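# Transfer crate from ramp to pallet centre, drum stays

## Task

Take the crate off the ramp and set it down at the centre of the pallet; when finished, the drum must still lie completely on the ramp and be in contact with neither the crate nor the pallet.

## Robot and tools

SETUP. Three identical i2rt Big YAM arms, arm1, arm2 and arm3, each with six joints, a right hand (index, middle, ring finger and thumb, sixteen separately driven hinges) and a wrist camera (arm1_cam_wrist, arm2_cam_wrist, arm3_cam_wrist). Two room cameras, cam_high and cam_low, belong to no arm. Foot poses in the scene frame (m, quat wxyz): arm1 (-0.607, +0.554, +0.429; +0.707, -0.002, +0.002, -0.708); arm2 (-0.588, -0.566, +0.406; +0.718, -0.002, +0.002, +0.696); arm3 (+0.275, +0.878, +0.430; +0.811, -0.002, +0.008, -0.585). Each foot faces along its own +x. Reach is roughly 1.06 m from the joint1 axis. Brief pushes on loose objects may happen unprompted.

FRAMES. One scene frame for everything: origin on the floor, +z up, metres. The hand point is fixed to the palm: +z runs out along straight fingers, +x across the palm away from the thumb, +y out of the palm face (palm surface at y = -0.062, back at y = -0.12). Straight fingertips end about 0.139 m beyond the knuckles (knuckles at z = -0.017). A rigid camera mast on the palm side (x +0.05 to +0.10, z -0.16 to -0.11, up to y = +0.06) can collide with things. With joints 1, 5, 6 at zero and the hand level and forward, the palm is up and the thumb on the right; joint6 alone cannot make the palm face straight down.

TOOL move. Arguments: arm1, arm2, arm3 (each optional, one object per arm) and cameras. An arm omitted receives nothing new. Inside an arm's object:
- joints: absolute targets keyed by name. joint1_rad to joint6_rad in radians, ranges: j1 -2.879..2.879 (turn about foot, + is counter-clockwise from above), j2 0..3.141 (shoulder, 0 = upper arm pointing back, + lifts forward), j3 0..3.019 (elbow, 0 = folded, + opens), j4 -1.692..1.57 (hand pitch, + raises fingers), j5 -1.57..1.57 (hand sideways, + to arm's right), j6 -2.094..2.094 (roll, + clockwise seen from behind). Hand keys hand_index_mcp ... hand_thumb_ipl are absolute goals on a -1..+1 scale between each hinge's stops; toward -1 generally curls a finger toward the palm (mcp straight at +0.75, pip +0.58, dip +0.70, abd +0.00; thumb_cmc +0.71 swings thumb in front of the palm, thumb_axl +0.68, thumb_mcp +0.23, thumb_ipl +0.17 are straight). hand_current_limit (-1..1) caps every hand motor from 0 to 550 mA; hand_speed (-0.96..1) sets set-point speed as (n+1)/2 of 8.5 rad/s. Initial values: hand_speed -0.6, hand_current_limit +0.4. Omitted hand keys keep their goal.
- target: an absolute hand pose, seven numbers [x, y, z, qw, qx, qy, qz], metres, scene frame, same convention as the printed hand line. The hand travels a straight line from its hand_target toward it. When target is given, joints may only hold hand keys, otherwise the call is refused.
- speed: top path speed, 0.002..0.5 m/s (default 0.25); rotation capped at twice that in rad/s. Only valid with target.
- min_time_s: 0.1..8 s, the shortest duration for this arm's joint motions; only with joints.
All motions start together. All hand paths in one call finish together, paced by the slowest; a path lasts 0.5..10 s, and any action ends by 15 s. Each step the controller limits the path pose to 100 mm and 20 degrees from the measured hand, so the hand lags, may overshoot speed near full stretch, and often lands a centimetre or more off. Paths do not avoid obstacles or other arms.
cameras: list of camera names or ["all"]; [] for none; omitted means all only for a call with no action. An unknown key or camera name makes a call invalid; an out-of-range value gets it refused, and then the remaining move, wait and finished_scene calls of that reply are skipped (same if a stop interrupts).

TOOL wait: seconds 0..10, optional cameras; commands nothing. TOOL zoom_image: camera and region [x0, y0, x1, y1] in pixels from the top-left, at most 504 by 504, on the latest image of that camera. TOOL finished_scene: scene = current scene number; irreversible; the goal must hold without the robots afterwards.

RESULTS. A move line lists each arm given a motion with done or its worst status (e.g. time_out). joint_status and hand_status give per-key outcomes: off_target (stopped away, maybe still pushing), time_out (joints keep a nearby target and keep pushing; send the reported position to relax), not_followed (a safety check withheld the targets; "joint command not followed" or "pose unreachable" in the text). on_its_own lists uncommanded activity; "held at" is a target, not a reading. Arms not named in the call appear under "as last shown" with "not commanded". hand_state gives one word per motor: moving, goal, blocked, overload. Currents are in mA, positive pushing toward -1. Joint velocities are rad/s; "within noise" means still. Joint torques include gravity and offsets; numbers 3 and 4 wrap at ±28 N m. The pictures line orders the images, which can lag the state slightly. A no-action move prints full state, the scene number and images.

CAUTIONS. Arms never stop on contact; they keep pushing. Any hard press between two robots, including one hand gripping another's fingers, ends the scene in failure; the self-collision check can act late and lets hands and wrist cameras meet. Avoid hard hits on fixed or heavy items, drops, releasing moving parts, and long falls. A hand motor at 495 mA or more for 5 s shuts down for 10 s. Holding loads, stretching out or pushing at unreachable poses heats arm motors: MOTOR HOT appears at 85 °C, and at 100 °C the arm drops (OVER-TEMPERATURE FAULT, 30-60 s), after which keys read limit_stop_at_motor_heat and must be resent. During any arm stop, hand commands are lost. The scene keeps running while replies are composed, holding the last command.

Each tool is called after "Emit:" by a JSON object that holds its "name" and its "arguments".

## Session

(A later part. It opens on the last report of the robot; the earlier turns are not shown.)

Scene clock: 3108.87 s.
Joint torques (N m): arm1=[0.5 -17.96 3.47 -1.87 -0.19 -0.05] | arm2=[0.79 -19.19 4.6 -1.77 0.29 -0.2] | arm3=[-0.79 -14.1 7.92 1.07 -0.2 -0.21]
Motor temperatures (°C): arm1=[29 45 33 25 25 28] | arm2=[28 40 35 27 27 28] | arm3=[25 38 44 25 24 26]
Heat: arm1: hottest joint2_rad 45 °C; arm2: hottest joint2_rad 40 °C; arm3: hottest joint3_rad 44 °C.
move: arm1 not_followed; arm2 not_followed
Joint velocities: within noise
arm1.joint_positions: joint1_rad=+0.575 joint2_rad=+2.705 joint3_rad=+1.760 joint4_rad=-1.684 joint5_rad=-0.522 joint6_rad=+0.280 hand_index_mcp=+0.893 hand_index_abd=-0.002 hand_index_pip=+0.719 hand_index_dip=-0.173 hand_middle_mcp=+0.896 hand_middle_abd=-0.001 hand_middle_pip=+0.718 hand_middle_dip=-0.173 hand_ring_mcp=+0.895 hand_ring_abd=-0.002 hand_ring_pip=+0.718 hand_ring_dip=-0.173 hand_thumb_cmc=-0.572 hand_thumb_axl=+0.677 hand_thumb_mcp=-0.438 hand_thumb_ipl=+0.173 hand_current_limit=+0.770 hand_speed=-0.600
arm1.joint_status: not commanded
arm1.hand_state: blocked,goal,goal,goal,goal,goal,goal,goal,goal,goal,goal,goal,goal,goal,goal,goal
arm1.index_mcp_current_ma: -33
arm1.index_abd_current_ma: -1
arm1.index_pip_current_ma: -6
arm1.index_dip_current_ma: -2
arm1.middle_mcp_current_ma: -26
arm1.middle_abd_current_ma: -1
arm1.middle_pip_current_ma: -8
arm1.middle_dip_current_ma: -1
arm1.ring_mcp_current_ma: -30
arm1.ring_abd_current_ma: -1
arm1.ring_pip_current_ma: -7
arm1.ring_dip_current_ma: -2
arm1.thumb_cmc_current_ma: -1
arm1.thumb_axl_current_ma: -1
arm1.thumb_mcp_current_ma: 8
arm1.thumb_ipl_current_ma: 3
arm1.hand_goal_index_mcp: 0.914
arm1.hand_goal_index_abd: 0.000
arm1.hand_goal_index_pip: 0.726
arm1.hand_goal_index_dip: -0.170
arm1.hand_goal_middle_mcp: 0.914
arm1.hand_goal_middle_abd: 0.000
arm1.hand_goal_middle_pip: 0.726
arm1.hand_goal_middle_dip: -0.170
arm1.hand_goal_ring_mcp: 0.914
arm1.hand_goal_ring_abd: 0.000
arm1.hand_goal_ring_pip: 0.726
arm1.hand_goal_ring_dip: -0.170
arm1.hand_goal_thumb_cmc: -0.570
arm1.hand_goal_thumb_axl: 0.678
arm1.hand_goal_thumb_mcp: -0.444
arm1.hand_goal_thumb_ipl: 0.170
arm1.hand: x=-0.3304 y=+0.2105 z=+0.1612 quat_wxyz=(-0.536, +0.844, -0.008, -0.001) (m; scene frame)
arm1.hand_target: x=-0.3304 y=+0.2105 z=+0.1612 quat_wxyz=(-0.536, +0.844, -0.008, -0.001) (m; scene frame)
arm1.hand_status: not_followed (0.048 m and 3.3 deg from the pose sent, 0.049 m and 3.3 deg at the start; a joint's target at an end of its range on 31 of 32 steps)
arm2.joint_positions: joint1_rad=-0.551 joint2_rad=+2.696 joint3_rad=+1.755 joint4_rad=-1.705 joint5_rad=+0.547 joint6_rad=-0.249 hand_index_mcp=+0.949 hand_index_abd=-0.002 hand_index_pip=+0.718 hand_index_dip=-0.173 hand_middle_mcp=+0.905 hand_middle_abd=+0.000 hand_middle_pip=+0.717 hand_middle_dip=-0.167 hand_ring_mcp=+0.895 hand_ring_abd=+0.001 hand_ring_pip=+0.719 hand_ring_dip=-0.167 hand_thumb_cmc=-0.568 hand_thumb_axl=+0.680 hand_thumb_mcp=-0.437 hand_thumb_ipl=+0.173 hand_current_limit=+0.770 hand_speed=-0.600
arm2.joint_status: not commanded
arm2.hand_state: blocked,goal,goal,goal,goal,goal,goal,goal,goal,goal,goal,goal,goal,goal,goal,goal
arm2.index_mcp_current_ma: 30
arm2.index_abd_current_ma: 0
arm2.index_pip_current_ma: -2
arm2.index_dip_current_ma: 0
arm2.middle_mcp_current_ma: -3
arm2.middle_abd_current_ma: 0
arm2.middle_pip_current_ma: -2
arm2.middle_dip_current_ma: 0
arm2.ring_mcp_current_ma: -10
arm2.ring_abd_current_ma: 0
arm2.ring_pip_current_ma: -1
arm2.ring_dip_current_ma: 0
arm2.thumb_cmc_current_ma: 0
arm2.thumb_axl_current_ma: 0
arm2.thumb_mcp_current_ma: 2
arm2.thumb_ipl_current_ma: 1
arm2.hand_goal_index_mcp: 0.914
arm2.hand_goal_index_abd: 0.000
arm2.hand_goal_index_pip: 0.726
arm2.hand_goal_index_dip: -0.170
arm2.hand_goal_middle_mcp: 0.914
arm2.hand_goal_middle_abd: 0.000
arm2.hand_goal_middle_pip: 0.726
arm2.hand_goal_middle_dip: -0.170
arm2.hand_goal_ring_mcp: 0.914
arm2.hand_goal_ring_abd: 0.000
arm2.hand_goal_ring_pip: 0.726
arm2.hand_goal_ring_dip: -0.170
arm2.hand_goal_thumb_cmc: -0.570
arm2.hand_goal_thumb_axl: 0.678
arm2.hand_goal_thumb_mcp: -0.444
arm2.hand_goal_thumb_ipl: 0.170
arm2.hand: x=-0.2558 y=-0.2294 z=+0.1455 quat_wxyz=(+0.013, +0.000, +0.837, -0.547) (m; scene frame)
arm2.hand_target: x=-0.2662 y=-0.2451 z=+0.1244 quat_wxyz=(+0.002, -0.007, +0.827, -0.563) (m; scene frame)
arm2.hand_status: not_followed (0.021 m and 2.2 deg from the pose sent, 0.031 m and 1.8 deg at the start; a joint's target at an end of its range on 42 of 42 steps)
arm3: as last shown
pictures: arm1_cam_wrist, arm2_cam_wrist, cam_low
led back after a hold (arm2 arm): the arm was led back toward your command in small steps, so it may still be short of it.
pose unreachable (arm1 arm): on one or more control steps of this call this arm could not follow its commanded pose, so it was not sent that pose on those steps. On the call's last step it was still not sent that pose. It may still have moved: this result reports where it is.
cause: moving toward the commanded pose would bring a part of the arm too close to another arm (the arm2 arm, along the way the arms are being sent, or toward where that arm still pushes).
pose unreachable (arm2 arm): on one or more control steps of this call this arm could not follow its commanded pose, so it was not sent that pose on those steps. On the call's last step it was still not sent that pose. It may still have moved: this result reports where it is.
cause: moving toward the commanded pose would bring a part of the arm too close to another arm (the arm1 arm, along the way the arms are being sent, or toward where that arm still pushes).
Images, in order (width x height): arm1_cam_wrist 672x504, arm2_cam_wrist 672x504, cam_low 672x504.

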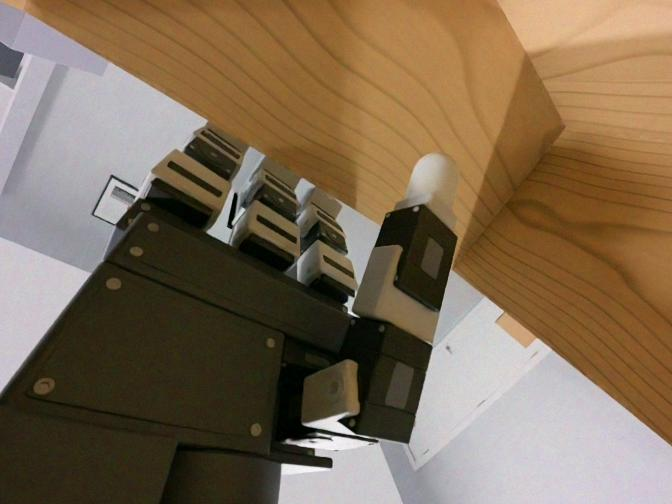

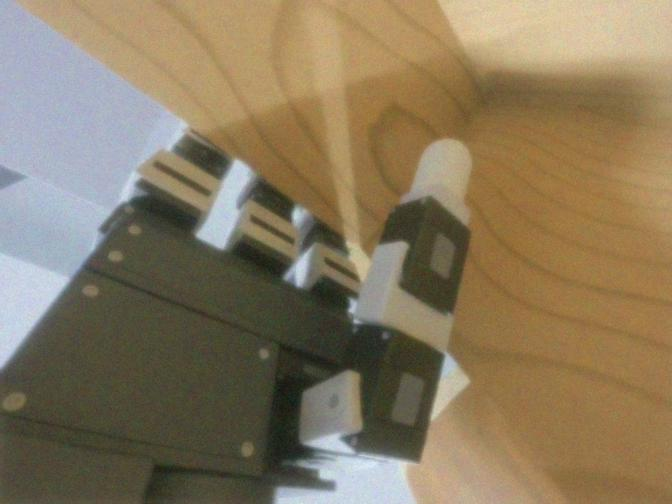

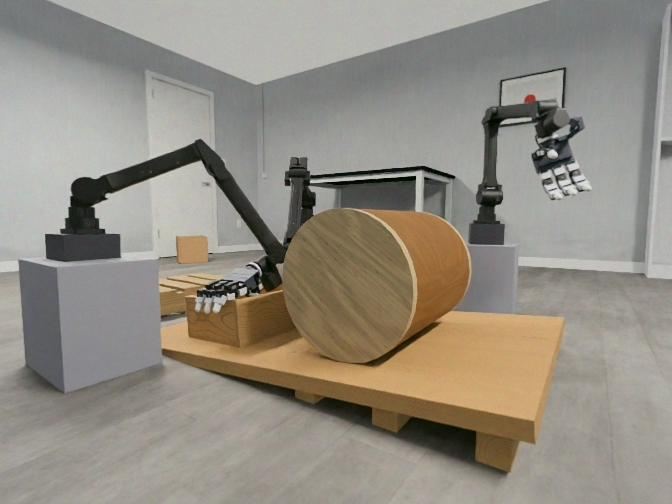

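Emit:
{"name": "move", "arguments": {"arm2": {"target":[-0.24,-0.27,0.18,0,0,0.829,-0.5592],"speed":0.15}}}

Emit:
{"name": "move", "arguments": {"arm1": {"target":[-0.365,0.20,0.16,0.5592,-0.829,0,0],"speed":0.15}}}

Emit:
{"name": "move", "arguments": {"arm1": {"target":[-0.365,0.19,0.13,0.5592,-0.829,0,0],"speed":0.1}, "arm2": {"target":[-0.245,-0.24,0.13,0,0,0.829,-0.5592],"speed":0.1}, "cameras": ["arm1_cam_wrist","arm2_cam_wrist","cam_high"]}}

Scene clock: 3124.07 s.
Joint torques (N m): arm1=[0.38 -17.55 3.44 -2.06 -0.15 -0.03] | arm2=[0.38 -22.3 3.08 -1.61 0.36 -0.29] | arm3=[-0.67 -13.63 7.94 0.98 -0.21 -0.21]
Motor temperatures (°C): arm1=[29 46 33 25 25 28] | arm2=[28 39 35 27 27 28] | arm3=[25 38 44 25 24 26]
Heat: arm1: hottest joint2_rad 46 °C; arm2: hottest joint2_rad 39 °C; arm3: hottest joint3_rad 44 °C.
move: arm2 done
Joint velocities: within noise
arm1, arm3: as last shown
arm2.joint_positions: joint1_rad=-0.615 joint2_rad=+2.604 joint3_rad=+1.646 joint4_rad=-1.705 joint5_rad=+0.595 joint6_rad=-0.265 hand_index_mcp=+0.906 hand_index_abd=-0.001 hand_index_pip=+0.718 hand_index_dip=-0.173 hand_middle_mcp=+0.906 hand_middle_abd=+0.000 hand_middle_pip=+0.717 hand_middle_dip=-0.167 hand_ring_mcp=+0.895 hand_ring_abd=+0.001 hand_ring_pip=+0.719 hand_ring_dip=-0.167 hand_thumb_cmc=-0.568 hand_thumb_axl=+0.680 hand_thumb_mcp=-0.437 hand_thumb_ipl=+0.173 hand_current_limit=+0.770 hand_speed=-0.600
arm2.joint_status: not commanded
arm2.hand_state: goal,goal,goal,goal,goal,goal,goal,goal,goal,goal,goal,goal,goal,goal,goal,goal
arm2.index_mcp_current_ma: -2
arm2.index_abd_current_ma: 0
arm2.index_pip_current_ma: -2
arm2.index_dip_current_ma: 0
arm2.middle_mcp_current_ma: -2
arm2.middle_abd_current_ma: 0
arm2.middle_pip_current_ma: -2
arm2.middle_dip_current_ma: 0
arm2.ring_mcp_current_ma: -10
arm2.ring_abd_current_ma: 0
arm2.ring_pip_current_ma: -1
arm2.ring_dip_current_ma: 0
arm2.thumb_cmc_current_ma: 0
arm2.thumb_axl_current_ma: 0
arm2.thumb_mcp_current_ma: 2
arm2.thumb_ipl_current_ma: 1
arm2.hand_goal_index_mcp: 0.914
arm2.hand_goal_index_abd: 0.000
arm2.hand_goal_index_pip: 0.726
arm2.hand_goal_index_dip: -0.170
arm2.hand_goal_middle_mcp: 0.914
arm2.hand_goal_middle_abd: 0.000
arm2.hand_goal_middle_pip: 0.726
arm2.hand_goal_middle_dip: -0.170
arm2.hand_goal_ring_mcp: 0.914
arm2.hand_goal_ring_abd: 0.000
arm2.hand_goal_ring_pip: 0.726
arm2.hand_goal_ring_dip: -0.170
arm2.hand_goal_thumb_cmc: -0.570
arm2.hand_goal_thumb_axl: 0.678
arm2.hand_goal_thumb_mcp: -0.444
arm2.hand_goal_thumb_ipl: 0.170
arm2.hand: x=-0.2399 y=-0.2675 z=+0.1799 quat_wxyz=(+0.006, +0.005, +0.830, -0.558) (m; scene frame)
arm2.hand_target: x=-0.2400 y=-0.2700 z=+0.1800 quat_wxyz=(+0.000, +0.000, +0.830, -0.558) (m; scene frame)
arm2.hand_status: done (0.003 m and 0.9 deg from the pose sent, 0.056 m and 2.2 deg at the start; a joint's target at an end of its range on 26 of 40 steps)
pictures: none

Scene clock: 3125.20 s.
Joint torques (N m): arm1=[-0.15 -18.26 2.77 -2.21 -0.1 -0.22] | arm2=[0.5 -22.42 3.18 -1.68 0.42 -0.3] | arm3=[-0.32 -14.1 7.91 1.11 -0.23 -0.2]
Motor temperatures (°C): arm1=[29 46 33 25 25 28] | arm2=[28 39 35 27 27 28] | arm3=[25 38 44 25 24 26]
Heat: arm1: hottest joint2_rad 46 °C; arm2: hottest joint2_rad 39 °C; arm3: hottest joint3_rad 44 °C.
move: arm1 off_target
Joint velocities: within noise
arm1.joint_positions: joint1_rad=+0.505 joint2_rad=+2.705 joint3_rad=+1.739 joint4_rad=-1.684 joint5_rad=-0.471 joint6_rad=+0.232 hand_index_mcp=+0.893 hand_index_abd=-0.002 hand_index_pip=+0.719 hand_index_dip=-0.173 hand_middle_mcp=+0.896 hand_middle_abd=-0.001 hand_middle_pip=+0.718 hand_middle_dip=-0.173 hand_ring_mcp=+0.895 hand_ring_abd=-0.002 hand_ring_pip=+0.718 hand_ring_dip=-0.173 hand_thumb_cmc=-0.572 hand_thumb_axl=+0.677 hand_thumb_mcp=-0.438 hand_thumb_ipl=+0.173 hand_current_limit=+0.770 hand_speed=-0.600
arm1.joint_status: not commanded
arm1.hand_state: blocked,goal,goal,goal,goal,goal,goal,goal,goal,goal,goal,goal,goal,goal,goal,goal
arm1.index_mcp_current_ma: -33
arm1.index_abd_current_ma: -1
arm1.index_pip_current_ma: -6
arm1.index_dip_current_ma: -2
arm1.middle_mcp_current_ma: -26
arm1.middle_abd_current_ma: -1
arm1.middle_pip_current_ma: -8
arm1.middle_dip_current_ma: -1
arm1.ring_mcp_current_ma: -30
arm1.ring_abd_current_ma: -1
arm1.ring_pip_current_ma: -7
arm1.ring_dip_current_ma: -2
arm1.thumb_cmc_current_ma: -1
arm1.thumb_axl_current_ma: -1
arm1.thumb_mcp_current_ma: 8
arm1.thumb_ipl_current_ma: 3
arm1.hand_goal_index_mcp: 0.914
arm1.hand_goal_index_abd: 0.000
arm1.hand_goal_index_pip: 0.726
arm1.hand_goal_index_dip: -0.170
arm1.hand_goal_middle_mcp: 0.914
arm1.hand_goal_middle_abd: 0.000
arm1.hand_goal_middle_pip: 0.726
arm1.hand_goal_middle_dip: -0.170
arm1.hand_goal_ring_mcp: 0.914
arm1.hand_goal_ring_abd: 0.000
arm1.hand_goal_ring_pip: 0.726
arm1.hand_goal_ring_dip: -0.170
arm1.hand_goal_thumb_cmc: -0.570
arm1.hand_goal_thumb_axl: 0.678
arm1.hand_goal_thumb_mcp: -0.444
arm1.hand_goal_thumb_ipl: 0.170
arm1.hand: x=-0.3649 y=+0.1980 z=+0.1584 quat_wxyz=(-0.538, +0.843, -0.007, +0.005) (m; scene frame)
arm1.hand_target: x=-0.3651 y=+0.2005 z=+0.1599 quat_wxyz=(-0.540, +0.841, -0.002, +0.005) (m; scene frame)
arm1.hand_status: off_target (0.003 m and 3.1 deg from the pose sent, 0.036 m and 3.3 deg at the start; a joint's target at an end of its range on 33 of 34 steps)
arm2, arm3: as last shown
arm2.joint_positions: joint1_rad=-0.615 joint2_rad=+2.604 joint3_rad=+1.646 joint4_rad=-1.705 joint5_rad=+0.595 joint6_rad=-0.266 hand_index_mcp=+0.906 hand_index_abd=-0.001 hand_index_pip=+0.718 hand_index_dip=-0.173 hand_middle_mcp=+0.906 hand_middle_abd=+0.000 hand_middle_pip=+0.717 hand_middle_dip=-0.167 hand_ring_mcp=+0.895 hand_ring_abd=+0.001 hand_ring_pip=+0.719 hand_ring_dip=-0.167 hand_thumb_cmc=-0.568 hand_thumb_axl=+0.680 hand_thumb_mcp=-0.437 hand_thumb_ipl=+0.173 hand_current_limit=+0.770 hand_speed=-0.600
arm2.hand: x=-0.2399 y=-0.2675 z=+0.1798 quat_wxyz=(+0.006, +0.005, +0.830, -0.558) (m; scene frame)
arm2.hand_target: x=-0.2401 y=-0.2700 z=+0.1800 quat_wxyz=(+0.000, +0.000, +0.830, -0.558) (m; scene frame)
pictures: none

Scene clock: 3126.47 s.
Joint torques (N m): arm1=[-0.67 -16.26 5.87 -1.99 -0.06 0.07] | arm2=[2.14 -19.84 6.49 -1.74 0.12 -0.23] | arm3=[-0.26 -14.33 7.8 1.13 -0.23 -0.21]
Motor temperatures (°C): arm1=[29 46 33 25 25 28] | arm2=[28 39 35 27 27 28] | arm3=[25 38 44 25 24 26]
Heat: arm1: hottest joint2_rad 46 °C; arm2: hottest joint2_rad 39 °C; arm3: hottest joint3_rad 44 °C.
move: arm1 off_target; arm2 off_target
Joint velocities: within noise
arm1.joint_positions: joint1_rad=+0.505 joint2_rad=+2.759 joint3_rad=+1.780 joint4_rad=-1.686 joint5_rad=-0.464 joint6_rad=+0.213 hand_index_mcp=+0.893 hand_index_abd=-0.002 hand_index_pip=+0.719 hand_index_dip=-0.173 hand_middle_mcp=+0.896 hand_middle_abd=-0.001 hand_middle_pip=+0.718 hand_middle_dip=-0.173 hand_ring_mcp=+0.924 hand_ring_abd=-0.002 hand_ring_pip=+0.718 hand_ring_dip=-0.173 hand_thumb_cmc=-0.572 hand_thumb_axl=+0.677 hand_thumb_mcp=-0.438 hand_thumb_ipl=+0.173 hand_current_limit=+0.770 hand_speed=-0.600
arm1.joint_status: not commanded
arm1.hand_state: blocked,goal,goal,goal,goal,goal,goal,goal,goal,goal,goal,goal,goal,goal,goal,goal
arm1.index_mcp_current_ma: -33
arm1.index_abd_current_ma: -1
arm1.index_pip_current_ma: -6
arm1.index_dip_current_ma: -2
arm1.middle_mcp_current_ma: -26
arm1.middle_abd_current_ma: -1
arm1.middle_pip_current_ma: -7
arm1.middle_dip_current_ma: -1
arm1.ring_mcp_current_ma: 11
arm1.ring_abd_current_ma: -1
arm1.ring_pip_current_ma: -7
arm1.ring_dip_current_ma: -2
arm1.thumb_cmc_current_ma: -1
arm1.thumb_axl_current_ma: -1
arm1.thumb_mcp_current_ma: 8
arm1.thumb_ipl_current_ma: 3
arm1.hand_goal_index_mcp: 0.914
arm1.hand_goal_index_abd: 0.000
arm1.hand_goal_index_pip: 0.726
arm1.hand_goal_index_dip: -0.170
arm1.hand_goal_middle_mcp: 0.914
arm1.hand_goal_middle_abd: 0.000
arm1.hand_goal_middle_pip: 0.726
arm1.hand_goal_middle_dip: -0.170
arm1.hand_goal_ring_mcp: 0.914
arm1.hand_goal_ring_abd: 0.000
arm1.hand_goal_ring_pip: 0.726
arm1.hand_goal_ring_dip: -0.170
arm1.hand_goal_thumb_cmc: -0.570
arm1.hand_goal_thumb_axl: 0.678
arm1.hand_goal_thumb_mcp: -0.444
arm1.hand_goal_thumb_ipl: 0.170
arm1.hand: x=-0.3655 y=+0.1994 z=+0.1375 quat_wxyz=(-0.543, +0.840, +0.001, +0.005) (m; scene frame)
arm1.hand_target: x=-0.3653 y=+0.1908 z=+0.1301 quat_wxyz=(-0.539, +0.843, -0.002, +0.006) (m; scene frame)
arm1.hand_status: off_target (0.012 m and 2.3 deg from the pose sent, 0.030 m and 3.1 deg at the start; a joint's target at an end of its range on 38 of 38 steps)
arm2.joint_positions: joint1_rad=-0.598 joint2_rad=+2.700 joint3_rad=+1.751 joint4_rad=-1.705 joint5_rad=+0.569 joint6_rad=-0.261 hand_index_mcp=+0.937 hand_index_abd=-0.001 hand_index_pip=+0.719 hand_index_dip=-0.173 hand_middle_mcp=+0.905 hand_middle_abd=+0.000 hand_middle_pip=+0.717 hand_middle_dip=-0.167 hand_ring_mcp=+0.895 hand_ring_abd=+0.001 hand_ring_pip=+0.719 hand_ring_dip=-0.167 hand_thumb_cmc=-0.568 hand_thumb_axl=+0.680 hand_thumb_mcp=-0.437 hand_thumb_ipl=+0.173 hand_current_limit=+0.770 hand_speed=-0.600
arm2.joint_status: not commanded
arm2.hand_state: blocked,goal,goal,goal,goal,goal,goal,goal,goal,goal,goal,goal,goal,goal,goal,goal
arm2.index_mcp_current_ma: 14
arm2.index_abd_current_ma: 0
arm2.index_pip_current_ma: -2
arm2.index_dip_current_ma: 0
arm2.middle_mcp_current_ma: -2
arm2.middle_abd_current_ma: 0
arm2.middle_pip_current_ma: -2
arm2.middle_dip_current_ma: 0
arm2.ring_mcp_current_ma: -10
arm2.ring_abd_current_ma: 0
arm2.ring_pip_current_ma: -1
arm2.ring_dip_current_ma: 0
arm2.thumb_cmc_current_ma: 0
arm2.thumb_axl_current_ma: 0
arm2.thumb_mcp_current_ma: 2
arm2.thumb_ipl_current_ma: 1
arm2.hand_goal_index_mcp: 0.914
arm2.hand_goal_index_abd: 0.000
arm2.hand_goal_index_pip: 0.726
arm2.hand_goal_index_dip: -0.170
arm2.hand_goal_middle_mcp: 0.914
arm2.hand_goal_middle_abd: 0.000
arm2.hand_goal_middle_pip: 0.726
arm2.hand_goal_middle_dip: -0.170
arm2.hand_goal_ring_mcp: 0.914
arm2.hand_goal_ring_abd: 0.000
arm2.hand_goal_ring_pip: 0.726
arm2.hand_goal_ring_dip: -0.170
arm2.hand_goal_thumb_cmc: -0.570
arm2.hand_goal_thumb_axl: 0.678
arm2.hand_goal_thumb_mcp: -0.444
arm2.hand_goal_thumb_ipl: 0.170
arm2.hand: x=-0.2400 y=-0.2485 z=+0.1441 quat_wxyz=(+0.004, +0.007, +0.833, -0.553) (m; scene frame)
arm2.hand_target: x=-0.2453 y=-0.2407 z=+0.1304 quat_wxyz=(+0.003, -0.001, +0.834, -0.552) (m; scene frame)
arm2.hand_status: off_target (0.017 m and 1.3 deg from the pose sent, 0.057 m and 0.9 deg at the start; a joint's target at an end of its range on 38 of 38 steps)
arm3: as last shown
pictures: arm1_cam_wrist, arm2_cam_wrist, cam_high
Images, in order (width x height): arm1_cam_wrist 672x504, arm2_cam_wrist 672x504, cam_high 672x504.

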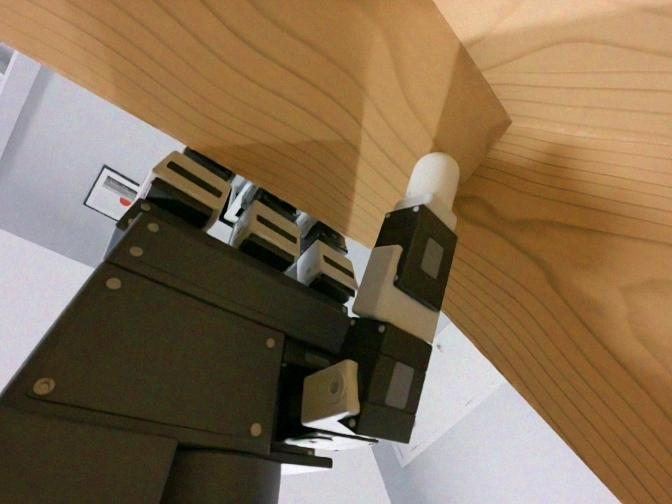

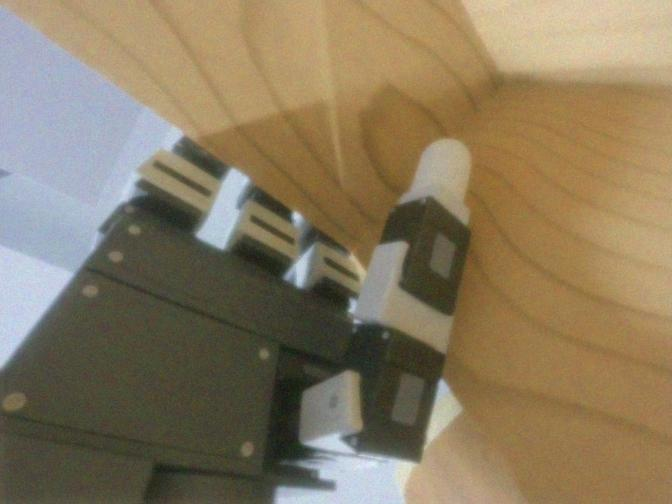

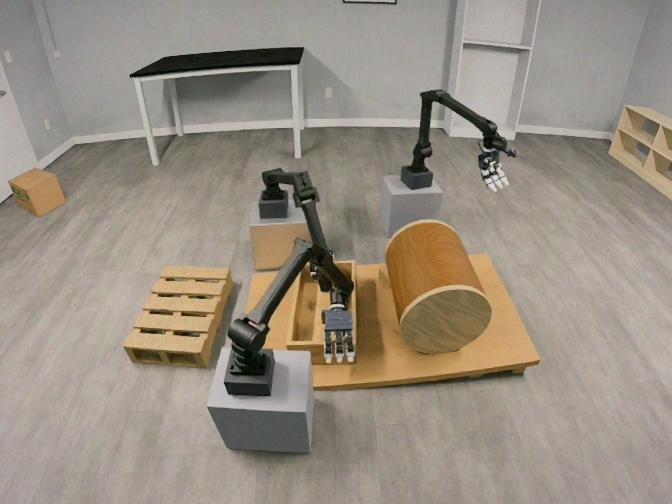

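Emit:
{"name": "move", "arguments": {"arm1": {"joints":{"hand_thumb_mcp":-0.88,"hand_index_dip":-1,"hand_middle_dip":-1,"hand_ring_dip":-1}}, "arm2": {"joints":{"hand_thumb_mcp":-0.88,"hand_index_dip":-1,"hand_middle_dip":-1,"hand_ring_dip":-1}}}}

Emit:
{"name": "move", "arguments": {"arm1": {"joints":{"hand_index_pip":-0.15,"hand_middle_pip":-0.15,"hand_ring_pip":-0.15}}, "arm2": {"joints":{"hand_index_pip":-0.15,"hand_middle_pip":-0.15,"hand_ring_pip":-0.15}}, "cameras": ["arm1_cam_wrist","arm2_cam_wrist","cam_low"]}}

Scene clock: 3136.67 s.
Joint torques (N m): arm1=[-0.85 -16.5 6 -2 -0.1 0.06] | arm2=[2.43 -20.07 6.48 -1.73 0.13 -0.24] | arm3=[-0.09 -14.33 7.87 1.03 -0.22 -0.22]
Motor temperatures (°C): arm1=[29 45 33 25 25 28] | arm2=[28 39 35 27 27 28] | arm3=[25 38 44 25 24 26]
Heat: arm1: hottest joint2_rad 45 °C; arm2: hottest joint2_rad 39 °C; arm3: hottest joint3_rad 44 °C.
move: arm1 done; arm2 off_target
Joint velocities: within noise
arm1.joint_positions: joint1_rad=+0.505 joint2_rad=+2.759 joint3_rad=+1.780 joint4_rad=-1.686 joint5_rad=-0.464 joint6_rad=+0.212 hand_index_mcp=+0.893 hand_index_abd=-0.002 hand_index_pip=+0.720 hand_index_dip=-0.997 hand_middle_mcp=+0.896 hand_middle_abd=-0.001 hand_middle_pip=+0.719 hand_middle_dip=-0.997 hand_ring_mcp=+0.924 hand_ring_abd=-0.002 hand_ring_pip=+0.719 hand_ring_dip=-0.997 hand_thumb_cmc=-0.572 hand_thumb_axl=+0.677 hand_thumb_mcp=-0.870 hand_thumb_ipl=+0.173 hand_current_limit=+0.770 hand_speed=-0.600
arm1.joint_status: all done
arm1.hand_state: blocked,goal,goal,goal,goal,goal,goal,goal,goal,goal,goal,goal,goal,goal,goal,goal
arm1.index_mcp_current_ma: -33
arm1.index_abd_current_ma: -1
arm1.index_pip_current_ma: -5
arm1.index_dip_current_ma: 2
arm1.middle_mcp_current_ma: -26
arm1.middle_abd_current_ma: -1
arm1.middle_pip_current_ma: -7
arm1.middle_dip_current_ma: 2
arm1.ring_mcp_current_ma: 11
arm1.ring_abd_current_ma: -1
arm1.ring_pip_current_ma: -7
arm1.ring_dip_current_ma: 2
arm1.thumb_cmc_current_ma: -1
arm1.thumb_axl_current_ma: -1
arm1.thumb_mcp_current_ma: 16
arm1.thumb_ipl_current_ma: 3
arm1.hand_goal_index_mcp: 0.914
arm1.hand_goal_index_abd: 0.000
arm1.hand_goal_index_pip: 0.726
arm1.hand_goal_index_dip: -1.000
arm1.hand_goal_middle_mcp: 0.914
arm1.hand_goal_middle_abd: 0.000
arm1.hand_goal_middle_pip: 0.726
arm1.hand_goal_middle_dip: -1.000
arm1.hand_goal_ring_mcp: 0.914
arm1.hand_goal_ring_abd: 0.000
arm1.hand_goal_ring_pip: 0.726
arm1.hand_goal_ring_dip: -1.000
arm1.hand_goal_thumb_cmc: -0.570
arm1.hand_goal_thumb_axl: 0.678
arm1.hand_goal_thumb_mcp: -0.880
arm1.hand_goal_thumb_ipl: 0.170
arm1.hand: x=-0.3654 y=+0.1992 z=+0.1375 quat_wxyz=(-0.543, +0.840, +0.001, +0.005) (m; scene frame)
arm1.hand_target: x=-0.3652 y=+0.1906 z=+0.1301 quat_wxyz=(-0.538, +0.843, -0.002, +0.006) (m; scene frame)
arm1.hand_status: not commanded
arm2.joint_positions: joint1_rad=-0.598 joint2_rad=+2.700 joint3_rad=+1.751 joint4_rad=-1.705 joint5_rad=+0.569 joint6_rad=-0.261 hand_index_mcp=+0.937 hand_index_abd=-0.001 hand_index_pip=+0.719 hand_index_dip=-0.997 hand_middle_mcp=+0.905 hand_middle_abd=+0.000 hand_middle_pip=+0.718 hand_middle_dip=-0.996 hand_ring_mcp=+0.895 hand_ring_abd=+0.001 hand_ring_pip=+0.720 hand_ring_dip=-0.996 hand_thumb_cmc=-0.568 hand_thumb_axl=+0.680 hand_thumb_mcp=-0.860 hand_thumb_ipl=+0.174 hand_current_limit=+0.770 hand_speed=-0.600
arm2.joint_status: hand_thumb_mcp off_target (ended at -0.860, target -0.880); the others done
arm2.hand_state: blocked,goal,goal,goal,goal,goal,goal,goal,goal,goal,goal,goal,goal,goal,blocked,goal
arm2.index_mcp_current_ma: 14
arm2.index_abd_current_ma: 0
arm2.index_pip_current_ma: -2
arm2.index_dip_current_ma: 0
arm2.middle_mcp_current_ma: -2
arm2.middle_abd_current_ma: 0
arm2.middle_pip_current_ma: -2
arm2.middle_dip_current_ma: 0
arm2.ring_mcp_current_ma: -10
arm2.ring_abd_current_ma: 0
arm2.ring_pip_current_ma: -1
arm2.ring_dip_current_ma: 0
arm2.thumb_cmc_current_ma: 0
arm2.thumb_axl_current_ma: 0
arm2.thumb_mcp_current_ma: 16
arm2.thumb_ipl_current_ma: 1
arm2.hand_goal_index_mcp: 0.914
arm2.hand_goal_index_abd: 0.000
arm2.hand_goal_index_pip: 0.726
arm2.hand_goal_index_dip: -1.000
arm2.hand_goal_middle_mcp: 0.914
arm2.hand_goal_middle_abd: 0.000
arm2.hand_goal_middle_pip: 0.726
arm2.hand_goal_middle_dip: -1.000
arm2.hand_goal_ring_mcp: 0.914
arm2.hand_goal_ring_abd: 0.000
arm2.hand_goal_ring_pip: 0.726
arm2.hand_goal_ring_dip: -1.000
arm2.hand_goal_thumb_cmc: -0.570
arm2.hand_goal_thumb_axl: 0.678
arm2.hand_goal_thumb_mcp: -0.880
arm2.hand_goal_thumb_ipl: 0.170
arm2.hand: x=-0.2400 y=-0.2485 z=+0.1441 quat_wxyz=(+0.004, +0.007, +0.833, -0.553) (m; scene frame)
arm2.hand_target: x=-0.2453 y=-0.2407 z=+0.1304 quat_wxyz=(+0.003, -0.002, +0.834, -0.552) (m; scene frame)
arm2.hand_status: not commanded
arm3: as last shown
pictures: none

Scene clock: 3137.77 s.
Joint torques (N m): arm1=[-1.55 -16.97 5.67 -1.96 -0.13 0.27] | arm2=[1.79 -20.72 6.28 -1.7 -0.55 -0.23] | arm3=[-0.09 -14.39 7.83 1.13 -0.22 -0.24]
Motor temperatures (°C): arm1=[29 45 33 25 25 28] | arm2=[28 39 35 27 27 28] | arm3=[25 38 44 25 24 26]
Heat: arm1: hottest joint2_rad 45 °C; arm2: hottest joint2_rad 39 °C; arm3: hottest joint3_rad 44 °C.
move: arm1 off_target; arm2 off_target
Joint velocities: within noise
arm1.joint_positions: joint1_rad=+0.512 joint2_rad=+2.772 joint3_rad=+1.781 joint4_rad=-1.691 joint5_rad=-0.463 joint6_rad=+0.193 hand_index_mcp=+0.966 hand_index_abd=-0.002 hand_index_pip=+0.199 hand_index_dip=-0.942 hand_middle_mcp=+0.944 hand_middle_abd=-0.001 hand_middle_pip=+0.158 hand_middle_dip=-0.954 hand_ring_mcp=+0.968 hand_ring_abd=-0.002 hand_ring_pip=+0.047 hand_ring_dip=-0.963 hand_thumb_cmc=-0.571 hand_thumb_axl=+0.679 hand_thumb_mcp=-0.878 hand_thumb_ipl=+0.166 hand_current_limit=+0.770 hand_speed=-0.600
arm1.joint_status: hand_index_pip off_target (ended at +0.199, target -0.150); hand_middle_pip off_target (ended at +0.158, target -0.150); hand_ring_pip off_target (ended at +0.047, target -0.150)
arm1.hand_state: blocked,goal,blocked,blocked,blocked,goal,blocked,blocked,blocked,goal,blocked,blocked,goal,goal,goal,goal
arm1.index_mcp_current_ma: 123
arm1.index_abd_current_ma: -1
arm1.index_pip_current_ma: 487
arm1.index_dip_current_ma: 134
arm1.middle_mcp_current_ma: 55
arm1.middle_abd_current_ma: -1
arm1.middle_pip_current_ma: 487
arm1.middle_dip_current_ma: 95
arm1.ring_mcp_current_ma: 130
arm1.ring_abd_current_ma: -1
arm1.ring_pip_current_ma: 487
arm1.ring_dip_current_ma: 69
arm1.thumb_cmc_current_ma: -1
arm1.thumb_axl_current_ma: 0
arm1.thumb_mcp_current_ma: 2
arm1.thumb_ipl_current_ma: -4
arm1.hand_goal_index_mcp: 0.914
arm1.hand_goal_index_abd: 0.000
arm1.hand_goal_index_pip: -0.150
arm1.hand_goal_index_dip: -1.000
arm1.hand_goal_middle_mcp: 0.914
arm1.hand_goal_middle_abd: 0.000
arm1.hand_goal_middle_pip: -0.150
arm1.hand_goal_middle_dip: -1.000
arm1.hand_goal_ring_mcp: 0.914
arm1.hand_goal_ring_abd: 0.000
arm1.hand_goal_ring_pip: -0.150
arm1.hand_goal_ring_dip: -1.000
arm1.hand_goal_thumb_cmc: -0.570
arm1.hand_goal_thumb_axl: 0.678
arm1.hand_goal_thumb_mcp: -0.880
arm1.hand_goal_thumb_ipl: 0.170
arm1.hand: x=-0.3646 y=+0.2064 z=+0.1327 quat_wxyz=(-0.549, +0.836, +0.010, +0.004) (m; scene frame)
arm1.hand_target: x=-0.3653 y=+0.1907 z=+0.1301 quat_wxyz=(-0.539, +0.843, -0.002, +0.006) (m; scene frame)
arm1.hand_status: not commanded
arm2.joint_positions: joint1_rad=-0.592 joint2_rad=+2.710 joint3_rad=+1.751 joint4_rad=-1.705 joint5_rad=+0.588 joint6_rad=-0.261 hand_index_mcp=+0.994 hand_index_abd=-0.002 hand_index_pip=+0.167 hand_index_dip=-0.964 hand_middle_mcp=+0.964 hand_middle_abd=+0.000 hand_middle_pip=+0.104 hand_middle_dip=-0.951 hand_ring_mcp=+0.954 hand_ring_abd=+0.001 hand_ring_pip=+0.010 hand_ring_dip=-0.934 hand_thumb_cmc=-0.568 hand_thumb_axl=+0.682 hand_thumb_mcp=-0.874 hand_thumb_ipl=+0.166 hand_current_limit=+0.770 hand_speed=-0.600
arm2.joint_status: hand_index_pip off_target (ended at +0.167, target -0.150); hand_middle_pip off_target (ended at +0.104, target -0.150); hand_ring_pip off_target (ended at +0.010, target -0.150)
arm2.hand_state: blocked,goal,blocked,blocked,blocked,goal,blocked,blocked,blocked,goal,blocked,blocked,goal,goal,goal,goal
arm2.index_mcp_current_ma: 134
arm2.index_abd_current_ma: 0
arm2.index_pip_current_ma: 487
arm2.index_dip_current_ma: 29
arm2.middle_mcp_current_ma: 57
arm2.middle_abd_current_ma: 0
arm2.middle_pip_current_ma: 487
arm2.middle_dip_current_ma: 49
arm2.ring_mcp_current_ma: 39
arm2.ring_abd_current_ma: 0
arm2.ring_pip_current_ma: 419
arm2.ring_dip_current_ma: 85
arm2.thumb_cmc_current_ma: 0
arm2.thumb_axl_current_ma: 1
arm2.thumb_mcp_current_ma: 2
arm2.thumb_ipl_current_ma: -1
arm2.hand_goal_index_mcp: 0.914
arm2.hand_goal_index_abd: 0.000
arm2.hand_goal_index_pip: -0.150
arm2.hand_goal_index_dip: -1.000
arm2.hand_goal_middle_mcp: 0.914
arm2.hand_goal_middle_abd: 0.000
arm2.hand_goal_middle_pip: -0.150
arm2.hand_goal_middle_dip: -1.000
arm2.hand_goal_ring_mcp: 0.914
arm2.hand_goal_ring_abd: 0.000
arm2.hand_goal_ring_pip: -0.150
arm2.hand_goal_ring_dip: -1.000
arm2.hand_goal_thumb_cmc: -0.570
arm2.hand_goal_thumb_axl: 0.678
arm2.hand_goal_thumb_mcp: -0.880
arm2.hand_goal_thumb_ipl: 0.170
arm2.hand: x=-0.2408 y=-0.2501 z=+0.1403 quat_wxyz=(+0.010, -0.001, +0.830, -0.558) (m; scene frame)
arm2.hand_target: x=-0.2453 y=-0.2407 z=+0.1304 quat_wxyz=(+0.003, -0.002, +0.834, -0.552) (m; scene frame)
arm2.hand_status: not commanded
arm3.joint_positions: joint1_rad=+0.296 joint2_rad=+1.520 joint3_rad=+1.311 joint4_rad=-1.212 joint5_rad=-0.303 joint6_rad=+0.310 hand_index_mcp=+0.481 hand_index_abd=-0.001 hand_index_pip=+0.279 hand_index_dip=+0.398 hand_middle_mcp=+0.481 hand_middle_abd=+0.000 hand_middle_pip=+0.279 hand_middle_dip=+0.402 hand_ring_mcp=+0.481 hand_ring_abd=+0.004 hand_ring_pip=+0.279 hand_ring_dip=+0.398 hand_thumb_cmc=-0.568 hand_thumb_axl=+0.680 hand_thumb_mcp=+0.096 hand_thumb_ipl=+0.001 hand_current_limit=+0.400 hand_speed=-0.600
arm3.joint_status: not commanded
arm3.hand_state: goal,goal,goal,goal,goal,goal,goal,goal,goal,goal,goal,goal,goal,goal,goal,goal
arm3.index_mcp_current_ma: 0
arm3.index_abd_current_ma: 0
arm3.index_pip_current_ma: 0
arm3.index_dip_current_ma: -1
arm3.middle_mcp_current_ma: 0
arm3.middle_abd_current_ma: 0
arm3.middle_pip_current_ma: 0
arm3.middle_dip_current_ma: 1
arm3.ring_mcp_current_ma: 0
arm3.ring_abd_current_ma: 2
arm3.ring_pip_current_ma: 0
arm3.ring_dip_current_ma: -1
arm3.thumb_cmc_current_ma: 1
arm3.thumb_axl_current_ma: 1
arm3.thumb_mcp_current_ma: -3
arm3.thumb_ipl_current_ma: 0
arm3.hand_goal_index_mcp: 0.480
arm3.hand_goal_index_abd: 0.000
arm3.hand_goal_index_pip: 0.280
arm3.hand_goal_index_dip: 0.400
arm3.hand_goal_middle_mcp: 0.480
arm3.hand_goal_middle_abd: 0.000
arm3.hand_goal_middle_pip: 0.280
arm3.hand_goal_middle_dip: 0.400
arm3.hand_goal_ring_mcp: 0.480
arm3.hand_goal_ring_abd: 0.000
arm3.hand_goal_ring_pip: 0.280
arm3.hand_goal_ring_dip: 0.400
arm3.hand_goal_thumb_cmc: -0.570
arm3.hand_goal_thumb_axl: 0.678
arm3.hand_goal_thumb_mcp: 0.100
arm3.hand_goal_thumb_ipl: 0.000
arm3.hand: x=+0.6047 y=+0.4275 z=+0.6150 quat_wxyz=(-0.005, +0.974, +0.161, +0.160) (m; scene frame)
arm3.hand_target: x=+0.6057 y=+0.4300 z=+0.6222 quat_wxyz=(+0.005, +0.972, +0.170, +0.164) (m; scene frame)
arm3.hand_status: not commanded
pictures: arm1_cam_wrist, arm2_cam_wrist, cam_low
Images, in order (width x height): arm1_cam_wrist 672x504, arm2_cam_wrist 672x504, cam_low 672x504.

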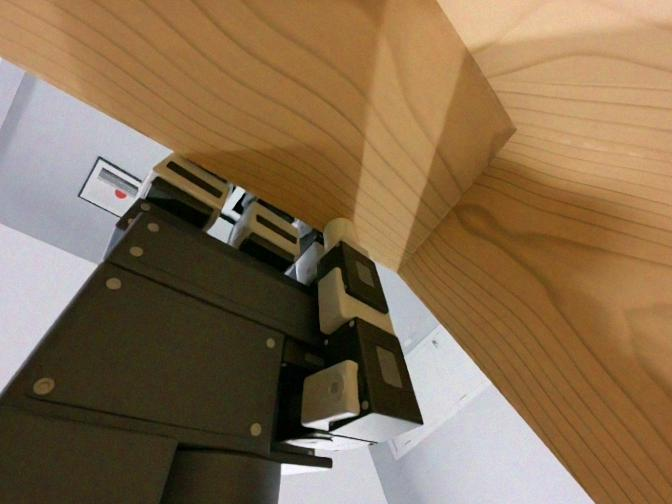

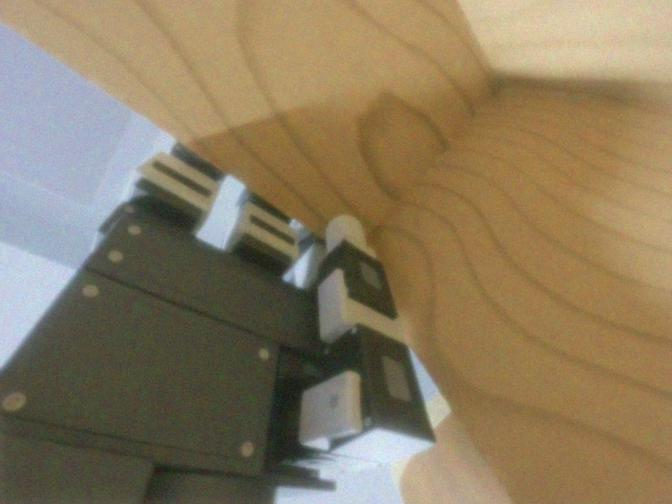

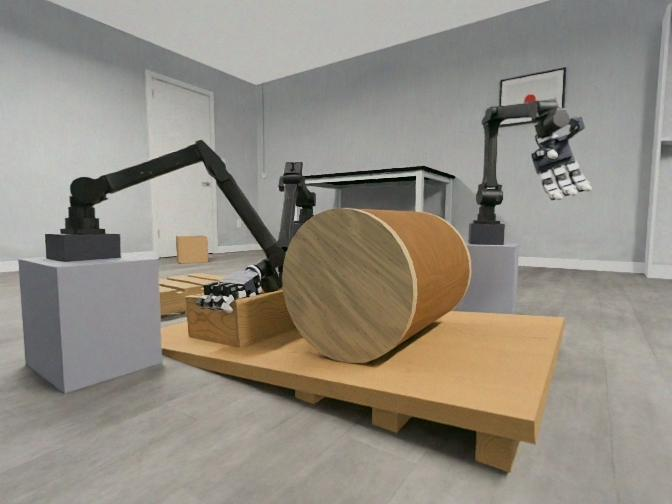

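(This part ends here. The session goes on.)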